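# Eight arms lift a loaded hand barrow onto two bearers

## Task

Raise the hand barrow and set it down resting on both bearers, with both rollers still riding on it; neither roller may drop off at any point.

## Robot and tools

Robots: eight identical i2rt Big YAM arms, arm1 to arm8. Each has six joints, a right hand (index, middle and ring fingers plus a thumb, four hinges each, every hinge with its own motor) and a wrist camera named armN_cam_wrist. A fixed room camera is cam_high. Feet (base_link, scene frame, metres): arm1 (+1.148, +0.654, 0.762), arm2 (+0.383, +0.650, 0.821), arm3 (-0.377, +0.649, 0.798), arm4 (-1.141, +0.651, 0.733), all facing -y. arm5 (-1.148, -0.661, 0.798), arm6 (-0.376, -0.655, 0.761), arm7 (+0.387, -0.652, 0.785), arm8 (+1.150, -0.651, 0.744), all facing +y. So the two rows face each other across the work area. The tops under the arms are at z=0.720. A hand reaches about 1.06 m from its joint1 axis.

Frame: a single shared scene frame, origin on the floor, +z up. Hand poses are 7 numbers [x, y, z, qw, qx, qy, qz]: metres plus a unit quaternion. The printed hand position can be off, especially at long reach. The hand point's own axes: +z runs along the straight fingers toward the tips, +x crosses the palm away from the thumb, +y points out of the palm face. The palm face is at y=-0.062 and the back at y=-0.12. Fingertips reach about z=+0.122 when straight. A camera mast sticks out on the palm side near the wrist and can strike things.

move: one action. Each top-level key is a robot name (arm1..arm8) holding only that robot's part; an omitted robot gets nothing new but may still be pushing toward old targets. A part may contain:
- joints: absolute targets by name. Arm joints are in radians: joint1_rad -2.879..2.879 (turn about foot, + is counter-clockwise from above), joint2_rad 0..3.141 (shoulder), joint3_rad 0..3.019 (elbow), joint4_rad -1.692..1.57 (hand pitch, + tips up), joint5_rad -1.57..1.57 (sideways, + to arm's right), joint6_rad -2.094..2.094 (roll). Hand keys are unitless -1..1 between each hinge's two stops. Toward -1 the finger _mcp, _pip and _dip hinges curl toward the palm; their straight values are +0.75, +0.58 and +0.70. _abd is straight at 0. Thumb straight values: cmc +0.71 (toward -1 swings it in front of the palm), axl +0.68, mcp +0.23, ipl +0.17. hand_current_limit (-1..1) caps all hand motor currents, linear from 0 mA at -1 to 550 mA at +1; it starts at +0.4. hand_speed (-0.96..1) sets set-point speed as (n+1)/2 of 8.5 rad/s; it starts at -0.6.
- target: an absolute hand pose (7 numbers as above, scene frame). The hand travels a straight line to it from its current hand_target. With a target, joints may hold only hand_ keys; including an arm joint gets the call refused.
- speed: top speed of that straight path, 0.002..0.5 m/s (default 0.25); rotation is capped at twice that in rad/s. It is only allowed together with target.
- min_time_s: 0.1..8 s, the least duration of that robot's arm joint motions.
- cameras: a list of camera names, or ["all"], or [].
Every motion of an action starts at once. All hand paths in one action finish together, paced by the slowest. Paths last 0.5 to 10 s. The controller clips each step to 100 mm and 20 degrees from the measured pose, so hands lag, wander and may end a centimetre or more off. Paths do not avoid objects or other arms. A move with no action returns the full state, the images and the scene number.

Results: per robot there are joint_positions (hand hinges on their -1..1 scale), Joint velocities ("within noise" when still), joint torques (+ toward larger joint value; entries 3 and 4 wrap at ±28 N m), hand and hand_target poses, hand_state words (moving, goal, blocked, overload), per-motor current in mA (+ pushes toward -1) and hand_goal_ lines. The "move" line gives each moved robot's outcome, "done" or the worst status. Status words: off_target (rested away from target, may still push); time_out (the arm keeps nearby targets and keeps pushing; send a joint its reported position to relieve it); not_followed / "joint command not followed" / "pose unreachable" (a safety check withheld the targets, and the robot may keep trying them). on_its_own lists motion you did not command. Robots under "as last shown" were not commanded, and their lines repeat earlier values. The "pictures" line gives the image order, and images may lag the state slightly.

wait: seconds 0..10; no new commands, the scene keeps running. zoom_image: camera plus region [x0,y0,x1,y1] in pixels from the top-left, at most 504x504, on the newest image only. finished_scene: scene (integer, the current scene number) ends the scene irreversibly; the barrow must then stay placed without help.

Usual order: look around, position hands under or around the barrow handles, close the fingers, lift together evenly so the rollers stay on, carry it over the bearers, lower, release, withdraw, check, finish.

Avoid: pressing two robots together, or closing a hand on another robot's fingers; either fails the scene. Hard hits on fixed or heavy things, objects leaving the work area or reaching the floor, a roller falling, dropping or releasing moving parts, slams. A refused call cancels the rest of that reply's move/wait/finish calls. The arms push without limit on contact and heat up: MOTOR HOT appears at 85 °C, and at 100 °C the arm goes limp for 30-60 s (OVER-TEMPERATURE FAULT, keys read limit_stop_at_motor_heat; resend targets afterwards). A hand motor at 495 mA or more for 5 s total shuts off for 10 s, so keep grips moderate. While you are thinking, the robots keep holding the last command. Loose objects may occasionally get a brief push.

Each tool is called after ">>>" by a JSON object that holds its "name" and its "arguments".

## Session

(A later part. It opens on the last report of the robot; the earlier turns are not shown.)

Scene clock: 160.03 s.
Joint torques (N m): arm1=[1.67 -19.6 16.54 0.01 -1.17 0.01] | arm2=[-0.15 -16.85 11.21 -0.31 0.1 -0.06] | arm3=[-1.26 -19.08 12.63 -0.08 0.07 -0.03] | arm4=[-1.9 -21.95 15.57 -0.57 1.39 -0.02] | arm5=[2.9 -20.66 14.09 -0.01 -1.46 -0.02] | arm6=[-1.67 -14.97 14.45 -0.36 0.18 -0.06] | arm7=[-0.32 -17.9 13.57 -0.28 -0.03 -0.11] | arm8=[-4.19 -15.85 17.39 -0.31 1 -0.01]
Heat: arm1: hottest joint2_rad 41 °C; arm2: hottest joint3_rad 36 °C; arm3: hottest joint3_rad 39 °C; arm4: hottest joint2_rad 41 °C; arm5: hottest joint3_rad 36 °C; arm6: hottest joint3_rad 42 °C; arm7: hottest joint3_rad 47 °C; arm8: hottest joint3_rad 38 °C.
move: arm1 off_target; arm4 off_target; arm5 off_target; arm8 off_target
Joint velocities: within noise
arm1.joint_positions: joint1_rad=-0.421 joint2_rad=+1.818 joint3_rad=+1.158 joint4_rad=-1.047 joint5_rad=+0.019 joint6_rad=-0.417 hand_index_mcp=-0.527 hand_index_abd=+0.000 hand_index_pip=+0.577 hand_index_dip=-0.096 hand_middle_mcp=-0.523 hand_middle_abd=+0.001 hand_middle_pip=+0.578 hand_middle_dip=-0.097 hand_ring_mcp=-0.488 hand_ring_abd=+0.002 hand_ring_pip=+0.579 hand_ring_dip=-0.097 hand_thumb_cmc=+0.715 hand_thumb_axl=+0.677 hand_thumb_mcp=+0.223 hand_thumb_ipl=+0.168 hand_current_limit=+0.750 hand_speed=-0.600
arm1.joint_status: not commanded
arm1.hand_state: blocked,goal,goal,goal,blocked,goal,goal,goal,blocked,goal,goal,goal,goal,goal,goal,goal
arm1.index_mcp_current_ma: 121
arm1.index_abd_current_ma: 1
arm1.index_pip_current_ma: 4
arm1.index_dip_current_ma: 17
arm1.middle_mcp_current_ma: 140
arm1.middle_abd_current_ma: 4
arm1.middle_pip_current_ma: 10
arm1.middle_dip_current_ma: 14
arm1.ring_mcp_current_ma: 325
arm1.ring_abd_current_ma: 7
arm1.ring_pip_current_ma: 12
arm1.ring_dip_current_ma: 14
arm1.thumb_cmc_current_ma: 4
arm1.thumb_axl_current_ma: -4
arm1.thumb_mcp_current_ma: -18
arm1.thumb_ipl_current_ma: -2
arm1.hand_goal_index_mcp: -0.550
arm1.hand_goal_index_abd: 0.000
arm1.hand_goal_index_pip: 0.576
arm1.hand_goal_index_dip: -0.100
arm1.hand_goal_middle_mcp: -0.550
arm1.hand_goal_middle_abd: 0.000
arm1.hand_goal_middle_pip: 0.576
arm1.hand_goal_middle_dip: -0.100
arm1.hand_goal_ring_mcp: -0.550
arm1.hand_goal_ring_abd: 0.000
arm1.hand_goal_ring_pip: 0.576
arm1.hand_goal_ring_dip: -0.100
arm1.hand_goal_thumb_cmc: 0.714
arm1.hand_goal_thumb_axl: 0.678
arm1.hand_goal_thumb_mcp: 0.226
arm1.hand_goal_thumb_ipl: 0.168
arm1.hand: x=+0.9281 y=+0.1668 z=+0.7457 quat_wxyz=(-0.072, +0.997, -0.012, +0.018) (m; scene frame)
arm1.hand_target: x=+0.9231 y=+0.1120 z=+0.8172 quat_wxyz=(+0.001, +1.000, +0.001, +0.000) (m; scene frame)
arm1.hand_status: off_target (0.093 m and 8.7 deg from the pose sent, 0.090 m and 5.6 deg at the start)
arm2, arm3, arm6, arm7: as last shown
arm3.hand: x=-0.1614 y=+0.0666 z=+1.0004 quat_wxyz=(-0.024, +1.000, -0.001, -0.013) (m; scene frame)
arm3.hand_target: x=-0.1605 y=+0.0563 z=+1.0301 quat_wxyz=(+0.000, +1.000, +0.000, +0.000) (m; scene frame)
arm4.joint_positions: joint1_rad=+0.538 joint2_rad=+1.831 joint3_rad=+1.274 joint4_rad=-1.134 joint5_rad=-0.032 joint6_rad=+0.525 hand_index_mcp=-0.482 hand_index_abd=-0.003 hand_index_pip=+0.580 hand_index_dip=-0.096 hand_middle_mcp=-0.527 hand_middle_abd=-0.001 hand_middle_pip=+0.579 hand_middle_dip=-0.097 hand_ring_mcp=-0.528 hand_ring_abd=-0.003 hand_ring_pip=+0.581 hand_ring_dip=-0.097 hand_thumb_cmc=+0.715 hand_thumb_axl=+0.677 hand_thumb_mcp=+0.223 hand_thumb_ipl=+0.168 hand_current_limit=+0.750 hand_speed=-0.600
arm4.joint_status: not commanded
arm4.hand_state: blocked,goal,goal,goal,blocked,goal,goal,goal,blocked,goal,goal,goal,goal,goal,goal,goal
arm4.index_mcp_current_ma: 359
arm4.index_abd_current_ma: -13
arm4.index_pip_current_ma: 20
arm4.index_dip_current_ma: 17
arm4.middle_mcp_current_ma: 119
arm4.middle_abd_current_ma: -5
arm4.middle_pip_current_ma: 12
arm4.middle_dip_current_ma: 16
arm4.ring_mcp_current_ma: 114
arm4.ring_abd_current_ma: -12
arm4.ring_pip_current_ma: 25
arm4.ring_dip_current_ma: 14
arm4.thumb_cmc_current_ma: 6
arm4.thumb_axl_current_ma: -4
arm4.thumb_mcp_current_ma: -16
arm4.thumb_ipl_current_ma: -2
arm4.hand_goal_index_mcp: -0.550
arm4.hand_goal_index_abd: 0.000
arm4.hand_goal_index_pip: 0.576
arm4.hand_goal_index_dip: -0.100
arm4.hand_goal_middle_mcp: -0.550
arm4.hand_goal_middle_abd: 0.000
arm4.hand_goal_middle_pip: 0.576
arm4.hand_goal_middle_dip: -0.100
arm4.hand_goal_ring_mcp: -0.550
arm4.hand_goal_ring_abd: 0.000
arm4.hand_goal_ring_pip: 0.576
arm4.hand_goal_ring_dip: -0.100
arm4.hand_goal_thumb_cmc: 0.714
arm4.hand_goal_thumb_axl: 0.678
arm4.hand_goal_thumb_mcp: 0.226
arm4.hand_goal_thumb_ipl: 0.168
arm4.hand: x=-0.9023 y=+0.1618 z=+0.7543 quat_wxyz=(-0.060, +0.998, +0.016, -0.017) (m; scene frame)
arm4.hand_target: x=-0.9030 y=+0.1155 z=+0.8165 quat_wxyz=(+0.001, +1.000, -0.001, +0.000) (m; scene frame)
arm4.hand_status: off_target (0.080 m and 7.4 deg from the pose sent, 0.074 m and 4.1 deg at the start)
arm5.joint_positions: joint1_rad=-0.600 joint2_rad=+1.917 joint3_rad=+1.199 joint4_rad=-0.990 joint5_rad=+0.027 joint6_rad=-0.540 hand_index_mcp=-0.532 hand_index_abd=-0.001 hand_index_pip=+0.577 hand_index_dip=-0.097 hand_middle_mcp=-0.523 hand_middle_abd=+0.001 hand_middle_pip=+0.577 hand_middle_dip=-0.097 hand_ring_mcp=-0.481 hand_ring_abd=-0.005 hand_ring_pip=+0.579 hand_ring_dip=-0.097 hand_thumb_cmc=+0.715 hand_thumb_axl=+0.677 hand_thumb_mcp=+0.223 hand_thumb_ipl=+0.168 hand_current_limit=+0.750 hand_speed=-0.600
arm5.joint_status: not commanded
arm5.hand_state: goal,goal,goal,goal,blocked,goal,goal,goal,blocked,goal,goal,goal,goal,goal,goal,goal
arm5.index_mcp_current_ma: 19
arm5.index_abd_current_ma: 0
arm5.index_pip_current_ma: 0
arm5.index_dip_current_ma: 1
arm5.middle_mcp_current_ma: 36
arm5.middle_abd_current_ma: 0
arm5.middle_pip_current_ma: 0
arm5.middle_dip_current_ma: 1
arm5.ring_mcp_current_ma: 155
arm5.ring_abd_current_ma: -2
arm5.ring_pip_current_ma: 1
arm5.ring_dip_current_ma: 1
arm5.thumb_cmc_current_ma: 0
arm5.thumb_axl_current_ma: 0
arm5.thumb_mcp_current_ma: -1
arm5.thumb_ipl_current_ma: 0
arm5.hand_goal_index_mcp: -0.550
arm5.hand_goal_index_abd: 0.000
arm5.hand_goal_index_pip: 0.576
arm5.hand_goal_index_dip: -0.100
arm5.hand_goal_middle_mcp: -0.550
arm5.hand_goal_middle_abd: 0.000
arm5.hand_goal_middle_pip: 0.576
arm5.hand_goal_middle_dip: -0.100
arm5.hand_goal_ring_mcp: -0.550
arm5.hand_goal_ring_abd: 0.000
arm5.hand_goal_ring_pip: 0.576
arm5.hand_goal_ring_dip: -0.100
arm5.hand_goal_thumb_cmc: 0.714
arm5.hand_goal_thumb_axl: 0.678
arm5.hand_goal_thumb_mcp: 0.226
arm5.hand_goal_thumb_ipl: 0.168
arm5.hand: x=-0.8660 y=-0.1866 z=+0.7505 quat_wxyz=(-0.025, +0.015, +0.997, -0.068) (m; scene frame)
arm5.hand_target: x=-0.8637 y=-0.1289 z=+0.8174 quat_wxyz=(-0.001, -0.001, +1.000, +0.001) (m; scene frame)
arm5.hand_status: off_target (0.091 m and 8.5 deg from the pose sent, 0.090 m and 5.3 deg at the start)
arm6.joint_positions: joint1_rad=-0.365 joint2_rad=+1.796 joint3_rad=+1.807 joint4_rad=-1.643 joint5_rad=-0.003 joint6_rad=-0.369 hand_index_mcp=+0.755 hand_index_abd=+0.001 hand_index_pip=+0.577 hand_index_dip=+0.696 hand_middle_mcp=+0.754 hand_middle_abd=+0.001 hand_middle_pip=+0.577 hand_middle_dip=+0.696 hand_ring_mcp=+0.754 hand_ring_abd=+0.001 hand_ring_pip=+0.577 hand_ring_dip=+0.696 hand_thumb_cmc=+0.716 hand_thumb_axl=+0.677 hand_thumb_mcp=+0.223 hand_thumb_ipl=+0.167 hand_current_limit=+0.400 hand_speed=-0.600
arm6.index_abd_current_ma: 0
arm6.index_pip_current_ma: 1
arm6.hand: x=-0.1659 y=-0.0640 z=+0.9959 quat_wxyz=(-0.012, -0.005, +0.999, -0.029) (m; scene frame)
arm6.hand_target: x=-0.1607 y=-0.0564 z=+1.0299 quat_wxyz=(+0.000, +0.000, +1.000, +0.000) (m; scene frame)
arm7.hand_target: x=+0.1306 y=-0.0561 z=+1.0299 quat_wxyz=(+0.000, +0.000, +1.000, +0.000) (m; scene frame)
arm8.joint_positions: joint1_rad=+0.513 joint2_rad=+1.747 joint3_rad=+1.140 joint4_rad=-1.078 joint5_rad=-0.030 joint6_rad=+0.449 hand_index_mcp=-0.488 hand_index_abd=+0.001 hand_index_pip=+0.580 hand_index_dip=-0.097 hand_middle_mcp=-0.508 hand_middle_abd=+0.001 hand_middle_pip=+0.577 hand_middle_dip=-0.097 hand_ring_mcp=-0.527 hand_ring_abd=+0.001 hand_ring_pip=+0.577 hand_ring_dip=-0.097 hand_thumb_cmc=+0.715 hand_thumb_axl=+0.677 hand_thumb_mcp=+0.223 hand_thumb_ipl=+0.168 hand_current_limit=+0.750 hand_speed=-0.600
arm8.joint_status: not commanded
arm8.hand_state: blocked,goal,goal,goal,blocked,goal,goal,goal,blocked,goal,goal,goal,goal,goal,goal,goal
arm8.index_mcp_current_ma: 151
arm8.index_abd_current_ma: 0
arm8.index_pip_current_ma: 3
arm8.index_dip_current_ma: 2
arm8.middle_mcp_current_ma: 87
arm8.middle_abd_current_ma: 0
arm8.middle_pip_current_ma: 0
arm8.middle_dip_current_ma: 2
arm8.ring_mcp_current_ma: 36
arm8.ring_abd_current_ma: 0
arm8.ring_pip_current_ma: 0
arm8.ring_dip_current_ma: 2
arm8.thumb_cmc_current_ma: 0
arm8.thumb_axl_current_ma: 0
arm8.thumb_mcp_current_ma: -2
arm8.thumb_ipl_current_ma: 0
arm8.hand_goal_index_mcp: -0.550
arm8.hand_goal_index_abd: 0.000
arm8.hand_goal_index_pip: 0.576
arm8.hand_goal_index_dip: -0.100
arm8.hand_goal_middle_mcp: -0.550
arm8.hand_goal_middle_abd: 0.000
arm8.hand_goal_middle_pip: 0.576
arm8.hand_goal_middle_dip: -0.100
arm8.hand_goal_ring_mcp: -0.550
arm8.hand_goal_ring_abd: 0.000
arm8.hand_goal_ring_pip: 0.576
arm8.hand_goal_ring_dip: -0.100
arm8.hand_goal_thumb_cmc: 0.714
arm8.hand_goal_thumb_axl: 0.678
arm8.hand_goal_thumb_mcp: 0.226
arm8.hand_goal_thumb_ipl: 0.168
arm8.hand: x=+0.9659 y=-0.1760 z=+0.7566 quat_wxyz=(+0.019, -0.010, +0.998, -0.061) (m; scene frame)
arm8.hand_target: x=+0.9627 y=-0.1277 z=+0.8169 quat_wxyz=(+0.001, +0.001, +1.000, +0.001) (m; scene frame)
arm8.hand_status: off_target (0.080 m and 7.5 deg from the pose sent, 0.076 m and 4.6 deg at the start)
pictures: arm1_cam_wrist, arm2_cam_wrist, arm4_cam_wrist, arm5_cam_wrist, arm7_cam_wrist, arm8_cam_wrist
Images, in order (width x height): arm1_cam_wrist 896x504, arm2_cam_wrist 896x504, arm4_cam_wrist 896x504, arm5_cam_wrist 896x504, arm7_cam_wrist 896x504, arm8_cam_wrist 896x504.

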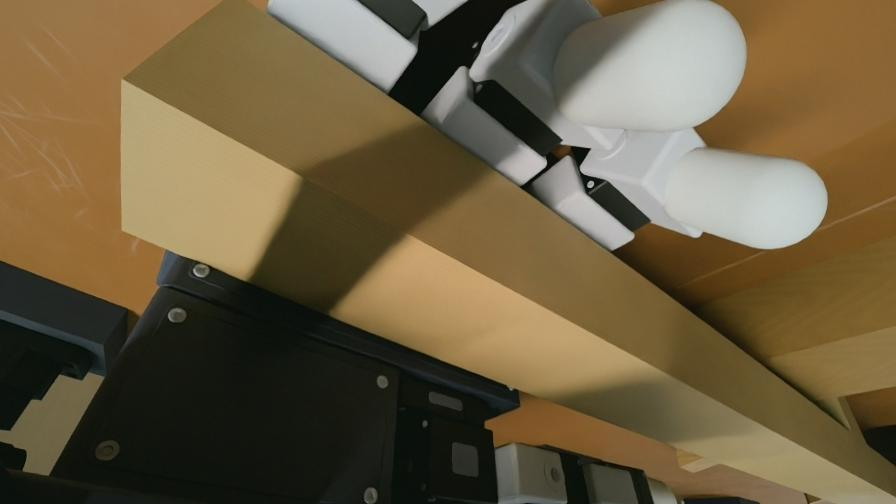

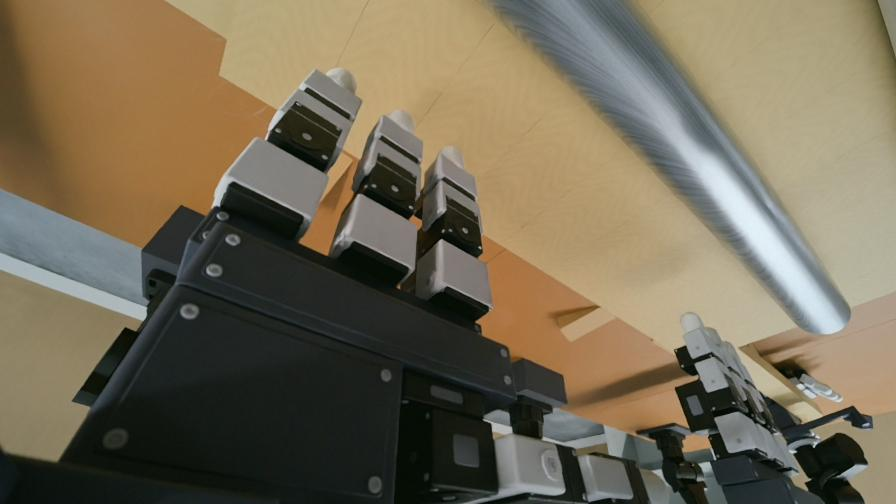

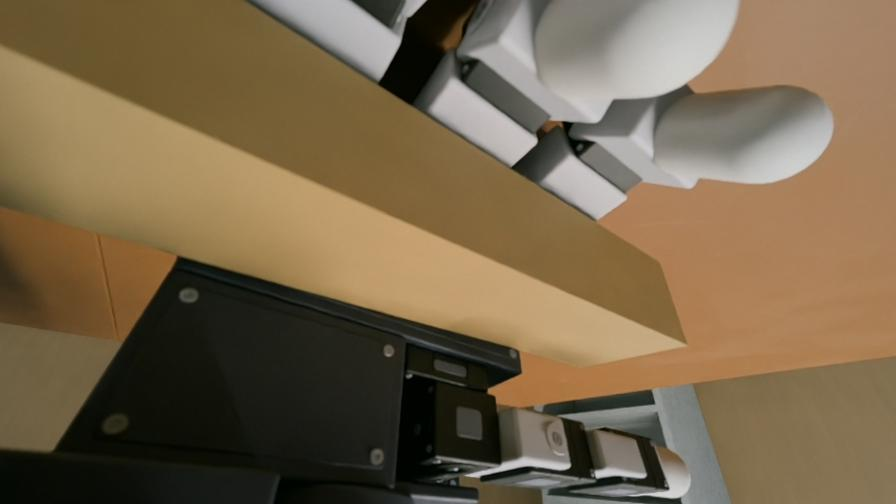

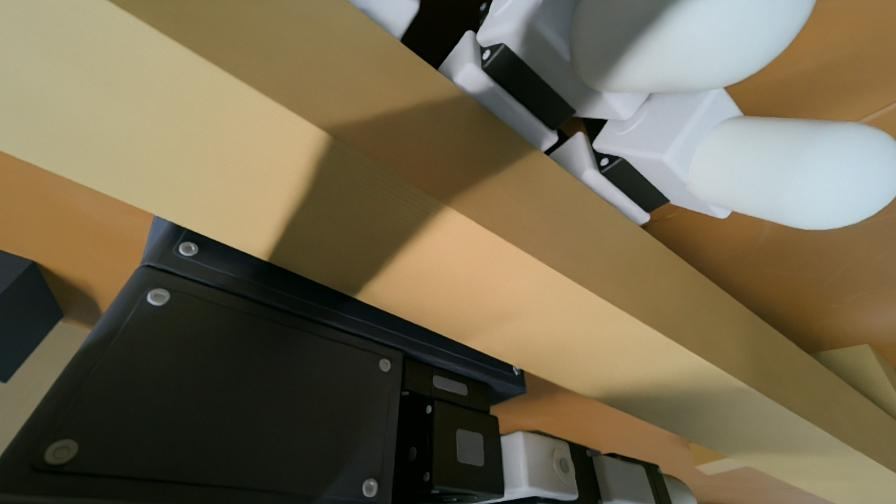

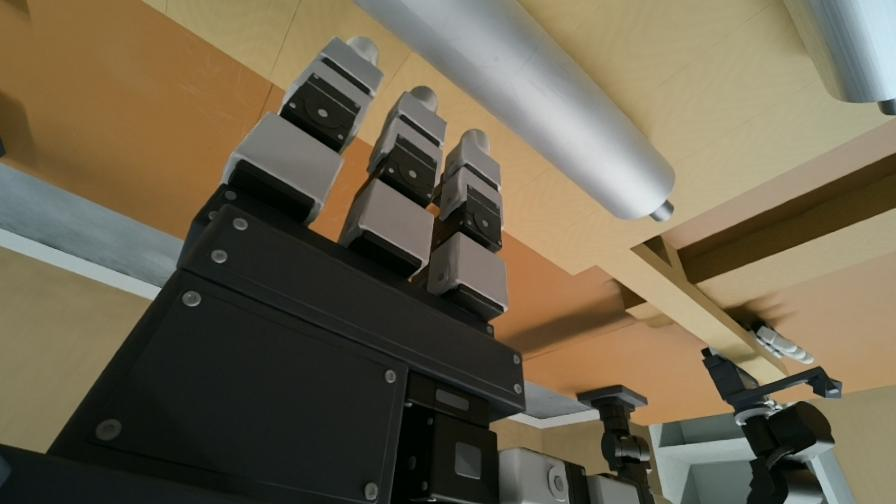

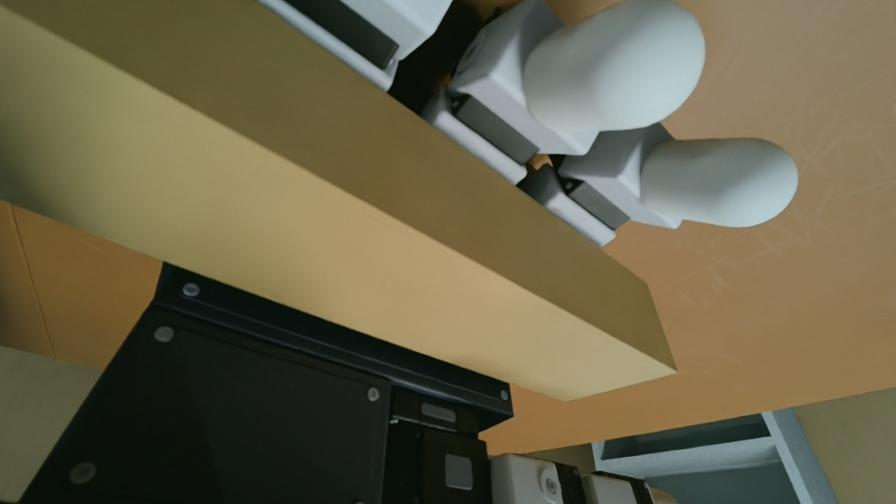

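>>> {"name": "wait", "arguments": {"seconds": 0.1, "cameras": ["arm2_cam_wrist", "arm3_cam_wrist", "arm6_cam_wrist", "arm7_cam_wrist", "cam_high"]}}

Scene clock: 161.40 s.
Joint torques (N m): arm1=[1.85 -19.49 16.57 -0.03 -1.18 0.02] | arm2=[-0.09 -16.91 11.23 -0.31 0.11 -0.06] | arm3=[-1.44 -19.43 12.68 -0.09 0.07 -0.01] | arm4=[-1.67 -21.66 15.62 -0.59 1.39 -0.02] | arm5=[2.84 -20.6 14.08 -0.05 -1.46 -0.02] | arm6=[-1.67 -14.92 14.46 -0.36 0.18 -0.05] | arm7=[-0.32 -17.96 13.59 -0.29 -0.03 -0.12] | arm8=[-4.19 -15.85 17.37 -0.28 0.99 -0.01]
Heat: arm1: hottest joint2_rad 41 °C; arm2: hottest joint3_rad 36 °C; arm3: hottest joint3_rad 40 °C; arm4: hottest joint2_rad 41 °C; arm5: hottest joint3_rad 37 °C; arm6: hottest joint3_rad 42 °C; arm7: hottest joint3_rad 47 °C; arm8: hottest joint3_rad 38 °C.
Joint velocities: within noise
arm1.joint_positions: joint1_rad=-0.421 joint2_rad=+1.818 joint3_rad=+1.158 joint4_rad=-1.047 joint5_rad=+0.019 joint6_rad=-0.417 hand_index_mcp=-0.527 hand_index_abd=+0.000 hand_index_pip=+0.577 hand_index_dip=-0.096 hand_middle_mcp=-0.523 hand_middle_abd=+0.001 hand_middle_pip=+0.578 hand_middle_dip=-0.097 hand_ring_mcp=-0.488 hand_ring_abd=+0.002 hand_ring_pip=+0.579 hand_ring_dip=-0.097 hand_thumb_cmc=+0.715 hand_thumb_axl=+0.677 hand_thumb_mcp=+0.223 hand_thumb_ipl=+0.168 hand_current_limit=+0.750 hand_speed=-0.600
arm1.joint_status: not commanded
arm1.hand_state: blocked,goal,goal,goal,blocked,goal,goal,goal,blocked,goal,goal,goal,goal,goal,goal,goal
arm1.index_mcp_current_ma: 121
arm1.index_abd_current_ma: 1
arm1.index_pip_current_ma: 4
arm1.index_dip_current_ma: 17
arm1.middle_mcp_current_ma: 140
arm1.middle_abd_current_ma: 4
arm1.middle_pip_current_ma: 10
arm1.middle_dip_current_ma: 14
arm1.ring_mcp_current_ma: 325
arm1.ring_abd_current_ma: 7
arm1.ring_pip_current_ma: 12
arm1.ring_dip_current_ma: 14
arm1.thumb_cmc_current_ma: 4
arm1.thumb_axl_current_ma: -4
arm1.thumb_mcp_current_ma: -18
arm1.thumb_ipl_current_ma: -2
arm1.hand_goal_index_mcp: -0.550
arm1.hand_goal_index_abd: 0.000
arm1.hand_goal_index_pip: 0.576
arm1.hand_goal_index_dip: -0.100
arm1.hand_goal_middle_mcp: -0.550
arm1.hand_goal_middle_abd: 0.000
arm1.hand_goal_middle_pip: 0.576
arm1.hand_goal_middle_dip: -0.100
arm1.hand_goal_ring_mcp: -0.550
arm1.hand_goal_ring_abd: 0.000
arm1.hand_goal_ring_pip: 0.576
arm1.hand_goal_ring_dip: -0.100
arm1.hand_goal_thumb_cmc: 0.714
arm1.hand_goal_thumb_axl: 0.678
arm1.hand_goal_thumb_mcp: 0.226
arm1.hand_goal_thumb_ipl: 0.168
arm1.hand: x=+0.9281 y=+0.1669 z=+0.7455 quat_wxyz=(-0.073, +0.997, -0.012, +0.018) (m; scene frame)
arm1.hand_target: x=+0.9232 y=+0.1119 z=+0.8173 quat_wxyz=(+0.001, +1.000, +0.001, +0.000) (m; scene frame)
arm1.hand_status: off_target (0.093 m and 8.7 deg from the pose sent, 0.090 m and 5.6 deg at the start)
arm2.joint_positions: joint1_rad=-0.266 joint2_rad=+1.733 joint3_rad=+1.556 joint4_rad=-1.459 joint5_rad=+0.002 joint6_rad=-0.226 hand_index_mcp=+0.754 hand_index_abd=+0.000 hand_index_pip=+0.577 hand_index_dip=+0.696 hand_middle_mcp=+0.754 hand_middle_abd=+0.000 hand_middle_pip=+0.577 hand_middle_dip=+0.696 hand_ring_mcp=+0.754 hand_ring_abd=+0.000 hand_ring_pip=+0.577 hand_ring_dip=+0.696 hand_thumb_cmc=+0.715 hand_thumb_axl=+0.677 hand_thumb_mcp=+0.224 hand_thumb_ipl=+0.168 hand_current_limit=+0.400 hand_speed=-0.600
arm2.joint_status: not commanded
arm2.hand_state: goal,goal,goal,goal,goal,goal,goal,goal,goal,goal,goal,goal,goal,goal,goal,goal
arm2.index_mcp_current_ma: 0
arm2.index_abd_current_ma: 0
arm2.index_pip_current_ma: 0
arm2.index_dip_current_ma: 0
arm2.middle_mcp_current_ma: 0
arm2.middle_abd_current_ma: 0
arm2.middle_pip_current_ma: 0
arm2.middle_dip_current_ma: 0
arm2.ring_mcp_current_ma: 0
arm2.ring_abd_current_ma: 0
arm2.ring_pip_current_ma: 0
arm2.ring_dip_current_ma: 0
arm2.thumb_cmc_current_ma: 0
arm2.thumb_axl_current_ma: 0
arm2.thumb_mcp_current_ma: 0
arm2.thumb_ipl_current_ma: 0
arm2.hand_goal_index_mcp: 0.754
arm2.hand_goal_index_abd: 0.000
arm2.hand_goal_index_pip: 0.576
arm2.hand_goal_index_dip: 0.696
arm2.hand_goal_middle_mcp: 0.754
arm2.hand_goal_middle_abd: 0.000
arm2.hand_goal_middle_pip: 0.576
arm2.hand_goal_middle_dip: 0.696
arm2.hand_goal_ring_mcp: 0.754
arm2.hand_goal_ring_abd: 0.000
arm2.hand_goal_ring_pip: 0.576
arm2.hand_goal_ring_dip: 0.696
arm2.hand_goal_thumb_cmc: 0.714
arm2.hand_goal_thumb_axl: 0.678
arm2.hand_goal_thumb_mcp: 0.226
arm2.hand_goal_thumb_ipl: 0.168
arm2.hand: x=+0.2358 y=+0.0709 z=+0.9935 quat_wxyz=(-0.032, +0.999, -0.008, +0.008) (m; scene frame)
arm2.hand_target: x=+0.2404 y=+0.0567 z=+1.0298 quat_wxyz=(+0.000, +1.000, +0.000, +0.000) (m; scene frame)
arm2.hand_status: not commanded
arm3.joint_positions: joint1_rad=+0.455 joint2_rad=+1.830 joint3_rad=+1.761 joint4_rad=-1.556 joint5_rad=+0.002 joint6_rad=+0.449 hand_index_mcp=+0.755 hand_index_abd=+0.000 hand_index_pip=+0.577 hand_index_dip=+0.696 hand_middle_mcp=+0.755 hand_middle_abd=+0.000 hand_middle_pip=+0.577 hand_middle_dip=+0.696 hand_ring_mcp=+0.755 hand_ring_abd=+0.000 hand_ring_pip=+0.577 hand_ring_dip=+0.696 hand_thumb_cmc=+0.715 hand_thumb_axl=+0.677 hand_thumb_mcp=+0.224 hand_thumb_ipl=+0.168 hand_current_limit=+0.400 hand_speed=-0.600
arm3.joint_status: not commanded
arm3.hand_state: goal,goal,goal,goal,goal,goal,goal,goal,goal,goal,goal,goal,goal,goal,goal,goal
arm3.index_mcp_current_ma: 0
arm3.index_abd_current_ma: 0
arm3.index_pip_current_ma: 0
arm3.index_dip_current_ma: 0
arm3.middle_mcp_current_ma: 0
arm3.middle_abd_current_ma: 0
arm3.middle_pip_current_ma: 0
arm3.middle_dip_current_ma: 0
arm3.ring_mcp_current_ma: 0
arm3.ring_abd_current_ma: 0
arm3.ring_pip_current_ma: 0
arm3.ring_dip_current_ma: 0
arm3.thumb_cmc_current_ma: 0
arm3.thumb_axl_current_ma: 0
arm3.thumb_mcp_current_ma: -2
arm3.thumb_ipl_current_ma: 0
arm3.hand_goal_index_mcp: 0.754
arm3.hand_goal_index_abd: 0.000
arm3.hand_goal_index_pip: 0.576
arm3.hand_goal_index_dip: 0.696
arm3.hand_goal_middle_mcp: 0.754
arm3.hand_goal_middle_abd: 0.000
arm3.hand_goal_middle_pip: 0.576
arm3.hand_goal_middle_dip: 0.696
arm3.hand_goal_ring_mcp: 0.754
arm3.hand_goal_ring_abd: 0.000
arm3.hand_goal_ring_pip: 0.576
arm3.hand_goal_ring_dip: 0.696
arm3.hand_goal_thumb_cmc: 0.714
arm3.hand_goal_thumb_axl: 0.678
arm3.hand_goal_thumb_mcp: 0.226
arm3.hand_goal_thumb_ipl: 0.168
arm3.hand: x=-0.1614 y=+0.0666 z=+1.0004 quat_wxyz=(-0.024, +1.000, -0.001, -0.013) (m; scene frame)
arm3.hand_target: x=-0.1605 y=+0.0563 z=+1.0301 quat_wxyz=(+0.000, +1.000, +0.000, +0.000) (m; scene frame)
arm3.hand_status: not commanded
arm4.joint_positions: joint1_rad=+0.538 joint2_rad=+1.832 joint3_rad=+1.274 joint4_rad=-1.134 joint5_rad=-0.032 joint6_rad=+0.525 hand_index_mcp=-0.482 hand_index_abd=-0.003 hand_index_pip=+0.580 hand_index_dip=-0.096 hand_middle_mcp=-0.527 hand_middle_abd=-0.001 hand_middle_pip=+0.579 hand_middle_dip=-0.097 hand_ring_mcp=-0.528 hand_ring_abd=-0.003 hand_ring_pip=+0.581 hand_ring_dip=-0.097 hand_thumb_cmc=+0.715 hand_thumb_axl=+0.677 hand_thumb_mcp=+0.223 hand_thumb_ipl=+0.168 hand_current_limit=+0.750 hand_speed=-0.600
arm4.joint_status: not commanded
arm4.hand_state: blocked,goal,goal,goal,blocked,goal,goal,goal,blocked,goal,goal,goal,goal,goal,goal,goal
arm4.index_mcp_current_ma: 359
arm4.index_abd_current_ma: -13
arm4.index_pip_current_ma: 20
arm4.index_dip_current_ma: 17
arm4.middle_mcp_current_ma: 119
arm4.middle_abd_current_ma: -5
arm4.middle_pip_current_ma: 12
arm4.middle_dip_current_ma: 16
arm4.ring_mcp_current_ma: 114
arm4.ring_abd_current_ma: -12
arm4.ring_pip_current_ma: 25
arm4.ring_dip_current_ma: 14
arm4.thumb_cmc_current_ma: 6
arm4.thumb_axl_current_ma: -4
arm4.thumb_mcp_current_ma: -16
arm4.thumb_ipl_current_ma: -2
arm4.hand_goal_index_mcp: -0.550
arm4.hand_goal_index_abd: 0.000
arm4.hand_goal_index_pip: 0.576
arm4.hand_goal_index_dip: -0.100
arm4.hand_goal_middle_mcp: -0.550
arm4.hand_goal_middle_abd: 0.000
arm4.hand_goal_middle_pip: 0.576
arm4.hand_goal_middle_dip: -0.100
arm4.hand_goal_ring_mcp: -0.550
arm4.hand_goal_ring_abd: 0.000
arm4.hand_goal_ring_pip: 0.576
arm4.hand_goal_ring_dip: -0.100
arm4.hand_goal_thumb_cmc: 0.714
arm4.hand_goal_thumb_axl: 0.678
arm4.hand_goal_thumb_mcp: 0.226
arm4.hand_goal_thumb_ipl: 0.168
arm4.hand: x=-0.9023 y=+0.1619 z=+0.7541 quat_wxyz=(-0.061, +0.998, +0.016, -0.017) (m; scene frame)
arm4.hand_target: x=-0.9030 y=+0.1155 z=+0.8166 quat_wxyz=(+0.001, +1.000, -0.001, +0.000) (m; scene frame)
arm4.hand_status: off_target (0.080 m and 7.5 deg from the pose sent, 0.074 m and 4.1 deg at the start)
arm5.joint_positions: joint1_rad=-0.600 joint2_rad=+1.917 joint3_rad=+1.199 joint4_rad=-0.991 joint5_rad=+0.027 joint6_rad=-0.540 hand_index_mcp=-0.532 hand_index_abd=-0.001 hand_index_pip=+0.577 hand_index_dip=-0.097 hand_middle_mcp=-0.524 hand_middle_abd=+0.001 hand_middle_pip=+0.577 hand_middle_dip=-0.097 hand_ring_mcp=-0.481 hand_ring_abd=-0.005 hand_ring_pip=+0.579 hand_ring_dip=-0.097 hand_thumb_cmc=+0.715 hand_thumb_axl=+0.677 hand_thumb_mcp=+0.223 hand_thumb_ipl=+0.168 hand_current_limit=+0.750 hand_speed=-0.600
arm5.joint_status: not commanded
arm5.hand_state: goal,goal,goal,goal,blocked,goal,goal,goal,blocked,goal,goal,goal,goal,goal,goal,goal
arm5.index_mcp_current_ma: 19
arm5.index_abd_current_ma: 0
arm5.index_pip_current_ma: 0
arm5.index_dip_current_ma: 1
arm5.middle_mcp_current_ma: 36
arm5.middle_abd_current_ma: 0
arm5.middle_pip_current_ma: 0
arm5.middle_dip_current_ma: 1
arm5.ring_mcp_current_ma: 155
arm5.ring_abd_current_ma: -2
arm5.ring_pip_current_ma: 1
arm5.ring_dip_current_ma: 1
arm5.thumb_cmc_current_ma: 0
arm5.thumb_axl_current_ma: 0
arm5.thumb_mcp_current_ma: -1
arm5.thumb_ipl_current_ma: 0
arm5.hand_goal_index_mcp: -0.550
arm5.hand_goal_index_abd: 0.000
arm5.hand_goal_index_pip: 0.576
arm5.hand_goal_index_dip: -0.100
arm5.hand_goal_middle_mcp: -0.550
arm5.hand_goal_middle_abd: 0.000
arm5.hand_goal_middle_pip: 0.576
arm5.hand_goal_middle_dip: -0.100
arm5.hand_goal_ring_mcp: -0.550
arm5.hand_goal_ring_abd: 0.000
arm5.hand_goal_ring_pip: 0.576
arm5.hand_goal_ring_dip: -0.100
arm5.hand_goal_thumb_cmc: 0.714
arm5.hand_goal_thumb_axl: 0.678
arm5.hand_goal_thumb_mcp: 0.226
arm5.hand_goal_thumb_ipl: 0.168
arm5.hand: x=-0.8662 y=-0.1866 z=+0.7505 quat_wxyz=(-0.025, +0.015, +0.997, -0.068) (m; scene frame)
arm5.hand_target: x=-0.8639 y=-0.1289 z=+0.8174 quat_wxyz=(-0.001, -0.001, +1.000, +0.001) (m; scene frame)
arm5.hand_status: off_target (0.091 m and 8.5 deg from the pose sent, 0.090 m and 5.3 deg at the start)
arm6.joint_positions: joint1_rad=-0.365 joint2_rad=+1.796 joint3_rad=+1.807 joint4_rad=-1.643 joint5_rad=-0.003 joint6_rad=-0.369 hand_index_mcp=+0.755 hand_index_abd=+0.001 hand_index_pip=+0.577 hand_index_dip=+0.696 hand_middle_mcp=+0.754 hand_middle_abd=+0.001 hand_middle_pip=+0.577 hand_middle_dip=+0.696 hand_ring_mcp=+0.754 hand_ring_abd=+0.001 hand_ring_pip=+0.577 hand_ring_dip=+0.696 hand_thumb_cmc=+0.716 hand_thumb_axl=+0.677 hand_thumb_mcp=+0.223 hand_thumb_ipl=+0.167 hand_current_limit=+0.400 hand_speed=-0.600
arm6.joint_status: not commanded
arm6.hand_state: goal,goal,goal,goal,goal,goal,goal,goal,goal,goal,goal,goal,goal,goal,goal,goal
arm6.index_mcp_current_ma: 0
arm6.index_abd_current_ma: 0
arm6.index_pip_current_ma: 1
arm6.index_dip_current_ma: 0
arm6.middle_mcp_current_ma: 0
arm6.middle_abd_current_ma: 0
arm6.middle_pip_current_ma: 0
arm6.middle_dip_current_ma: 0
arm6.ring_mcp_current_ma: 0
arm6.ring_abd_current_ma: 0
arm6.ring_pip_current_ma: 0
arm6.ring_dip_current_ma: 0
arm6.thumb_cmc_current_ma: 1
arm6.thumb_axl_current_ma: 0
arm6.thumb_mcp_current_ma: -3
arm6.thumb_ipl_current_ma: -1
arm6.hand_goal_index_mcp: 0.754
arm6.hand_goal_index_abd: 0.000
arm6.hand_goal_index_pip: 0.576
arm6.hand_goal_index_dip: 0.696
arm6.hand_goal_middle_mcp: 0.754
arm6.hand_goal_middle_abd: 0.000
arm6.hand_goal_middle_pip: 0.576
arm6.hand_goal_middle_dip: 0.696
arm6.hand_goal_ring_mcp: 0.754
arm6.hand_goal_ring_abd: 0.000
arm6.hand_goal_ring_pip: 0.576
arm6.hand_goal_ring_dip: 0.696
arm6.hand_goal_thumb_cmc: 0.714
arm6.hand_goal_thumb_axl: 0.678
arm6.hand_goal_thumb_mcp: 0.226
arm6.hand_goal_thumb_ipl: 0.168
arm6.hand: x=-0.1659 y=-0.0640 z=+0.9959 quat_wxyz=(-0.012, -0.005, +0.999, -0.029) (m; scene frame)
arm6.hand_target: x=-0.1607 y=-0.0564 z=+1.0299 quat_wxyz=(+0.000, +0.000, +1.000, +0.000) (m; scene frame)
arm6.hand_status: not commanded
arm7.joint_positions: joint1_rad=+0.506 joint2_rad=+1.879 joint3_rad=+1.878 joint4_rad=-1.618 joint5_rad=-0.009 joint6_rad=+0.507 hand_index_mcp=+0.754 hand_index_abd=+0.001 hand_index_pip=+0.577 hand_index_dip=+0.696 hand_middle_mcp=+0.754 hand_middle_abd=+0.001 hand_middle_pip=+0.577 hand_middle_dip=+0.696 hand_ring_mcp=+0.754 hand_ring_abd=+0.001 hand_ring_pip=+0.577 hand_ring_dip=+0.696 hand_thumb_cmc=+0.714 hand_thumb_axl=+0.677 hand_thumb_mcp=+0.223 hand_thumb_ipl=+0.168 hand_current_limit=+0.400 hand_speed=-0.600
arm7.joint_status: not commanded
arm7.hand_state: goal,goal,goal,goal,goal,goal,goal,goal,goal,goal,goal,goal,goal,goal,goal,goal
arm7.index_mcp_current_ma: 0
arm7.index_abd_current_ma: 0
arm7.index_pip_current_ma: 0
arm7.index_dip_current_ma: 0
arm7.middle_mcp_current_ma: 0
arm7.middle_abd_current_ma: 0
arm7.middle_pip_current_ma: 0
arm7.middle_dip_current_ma: 0
arm7.ring_mcp_current_ma: 0
arm7.ring_abd_current_ma: 0
arm7.ring_pip_current_ma: 0
arm7.ring_dip_current_ma: 0
arm7.thumb_cmc_current_ma: 0
arm7.thumb_axl_current_ma: 0
arm7.thumb_mcp_current_ma: 0
arm7.thumb_ipl_current_ma: 0
arm7.hand_goal_index_mcp: 0.754
arm7.hand_goal_index_abd: 0.000
arm7.hand_goal_index_pip: 0.576
arm7.hand_goal_index_dip: 0.696
arm7.hand_goal_middle_mcp: 0.754
arm7.hand_goal_middle_abd: 0.000
arm7.hand_goal_middle_pip: 0.576
arm7.hand_goal_middle_dip: 0.696
arm7.hand_goal_ring_mcp: 0.754
arm7.hand_goal_ring_abd: 0.000
arm7.hand_goal_ring_pip: 0.576
arm7.hand_goal_ring_dip: 0.696
arm7.hand_goal_thumb_cmc: 0.714
arm7.hand_goal_thumb_axl: 0.678
arm7.hand_goal_thumb_mcp: 0.226
arm7.hand_goal_thumb_ipl: 0.168
arm7.hand: x=+0.1346 y=-0.0661 z=+1.0037 quat_wxyz=(+0.013, +0.005, +1.000, -0.021) (m; scene frame)
arm7.hand_target: x=+0.1306 y=-0.0561 z=+1.0299 quat_wxyz=(+0.000, +0.000, +1.000, +0.000) (m; scene frame)
arm7.hand_status: not commanded
arm8.joint_positions: joint1_rad=+0.513 joint2_rad=+1.747 joint3_rad=+1.140 joint4_rad=-1.078 joint5_rad=-0.030 joint6_rad=+0.449 hand_index_mcp=-0.488 hand_index_abd=+0.001 hand_index_pip=+0.580 hand_index_dip=-0.097 hand_middle_mcp=-0.508 hand_middle_abd=+0.001 hand_middle_pip=+0.577 hand_middle_dip=-0.097 hand_ring_mcp=-0.527 hand_ring_abd=+0.001 hand_ring_pip=+0.577 hand_ring_dip=-0.097 hand_thumb_cmc=+0.715 hand_thumb_axl=+0.677 hand_thumb_mcp=+0.223 hand_thumb_ipl=+0.168 hand_current_limit=+0.750 hand_speed=-0.600
arm8.joint_status: not commanded
arm8.hand_state: blocked,goal,goal,goal,blocked,goal,goal,goal,blocked,goal,goal,goal,goal,goal,goal,goal
arm8.index_mcp_current_ma: 152
arm8.index_abd_current_ma: 0
arm8.index_pip_current_ma: 3
arm8.index_dip_current_ma: 2
arm8.middle_mcp_current_ma: 87
arm8.middle_abd_current_ma: 0
arm8.middle_pip_current_ma: 0
arm8.middle_dip_current_ma: 2
arm8.ring_mcp_current_ma: 36
arm8.ring_abd_current_ma: 0
arm8.ring_pip_current_ma: 0
arm8.ring_dip_current_ma: 2
arm8.thumb_cmc_current_ma: 0
arm8.thumb_axl_current_ma: 0
arm8.thumb_mcp_current_ma: -2
arm8.thumb_ipl_current_ma: 0
arm8.hand_goal_index_mcp: -0.550
arm8.hand_goal_index_abd: 0.000
arm8.hand_goal_index_pip: 0.576
arm8.hand_goal_index_dip: -0.100
arm8.hand_goal_middle_mcp: -0.550
arm8.hand_goal_middle_abd: 0.000
arm8.hand_goal_middle_pip: 0.576
arm8.hand_goal_middle_dip: -0.100
arm8.hand_goal_ring_mcp: -0.550
arm8.hand_goal_ring_abd: 0.000
arm8.hand_goal_ring_pip: 0.576
arm8.hand_goal_ring_dip: -0.100
arm8.hand_goal_thumb_cmc: 0.714
arm8.hand_goal_thumb_axl: 0.678
arm8.hand_goal_thumb_mcp: 0.226
arm8.hand_goal_thumb_ipl: 0.168
arm8.hand: x=+0.9659 y=-0.1760 z=+0.7566 quat_wxyz=(+0.019, -0.010, +0.998, -0.061) (m; scene frame)
arm8.hand_target: x=+0.9627 y=-0.1278 z=+0.8168 quat_wxyz=(+0.001, +0.001, +1.000, +0.001) (m; scene frame)
arm8.hand_status: off_target (0.080 m and 7.5 deg from the pose sent, 0.076 m and 4.6 deg at the start)
wait: 0.10 s; at rest from the start
pictures: arm2_cam_wrist, arm3_cam_wrist, arm6_cam_wrist, arm7_cam_wrist, cam_high
Images, in order (width x height): arm2_cam_wrist 896x504, arm3_cam_wrist 896x504, arm6_cam_wrist 896x504, arm7_cam_wrist 896x504, cam_high 896x504.

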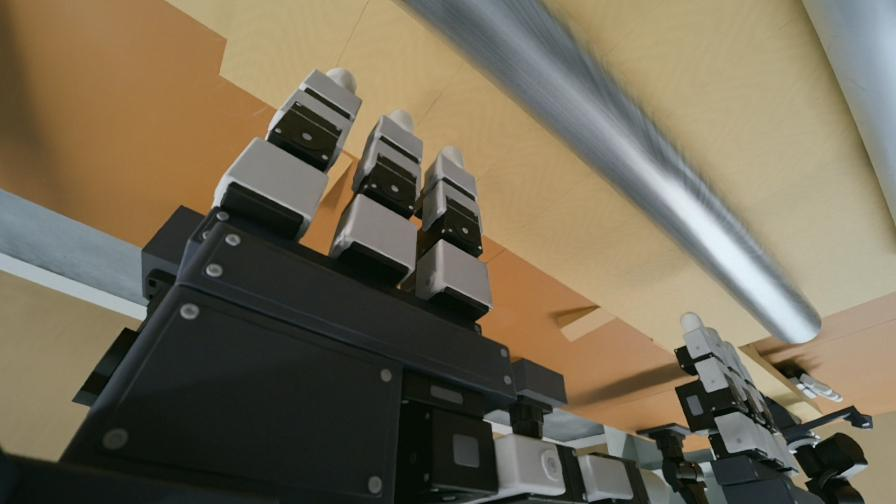

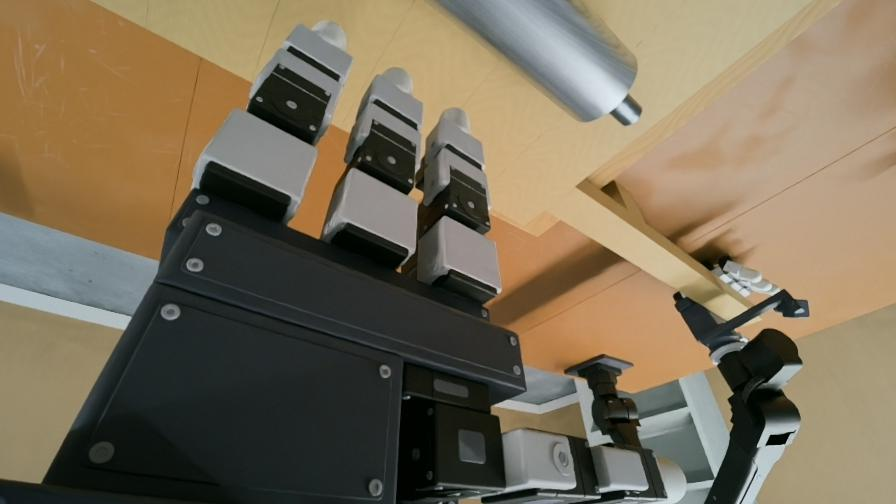

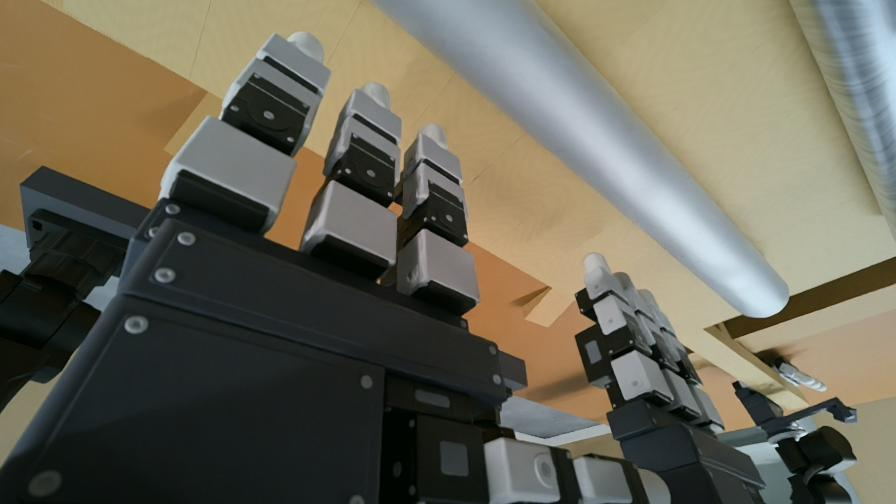

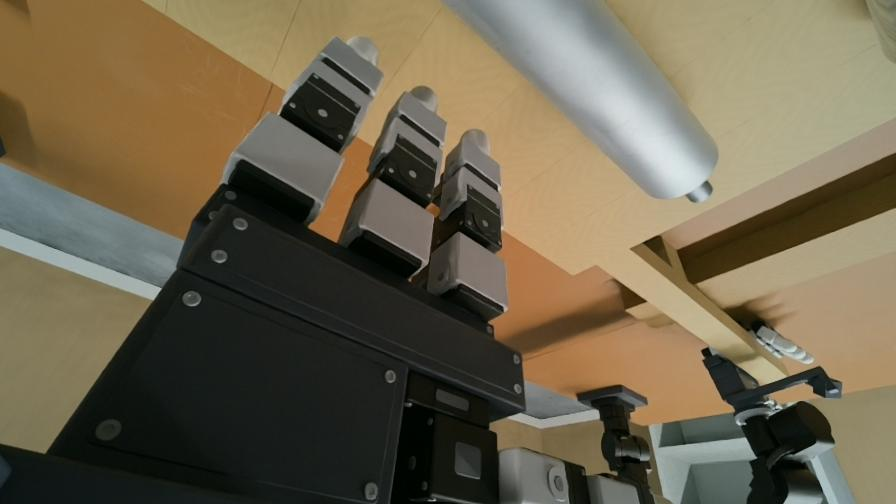

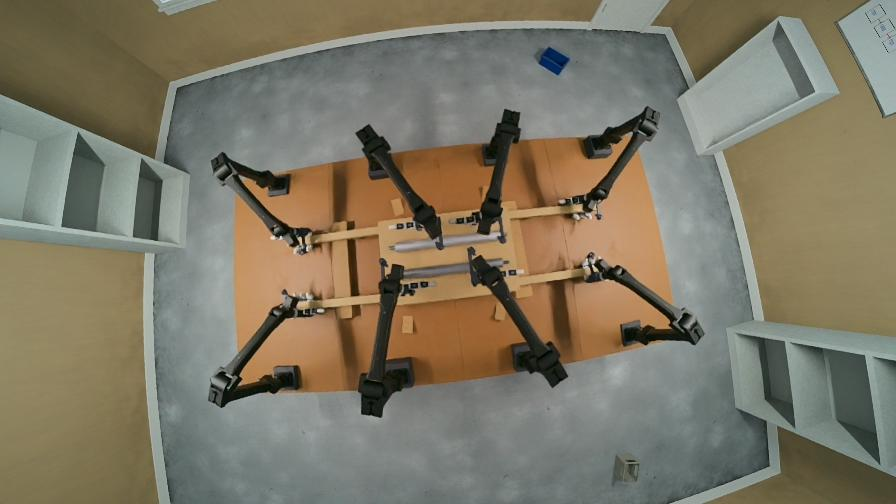

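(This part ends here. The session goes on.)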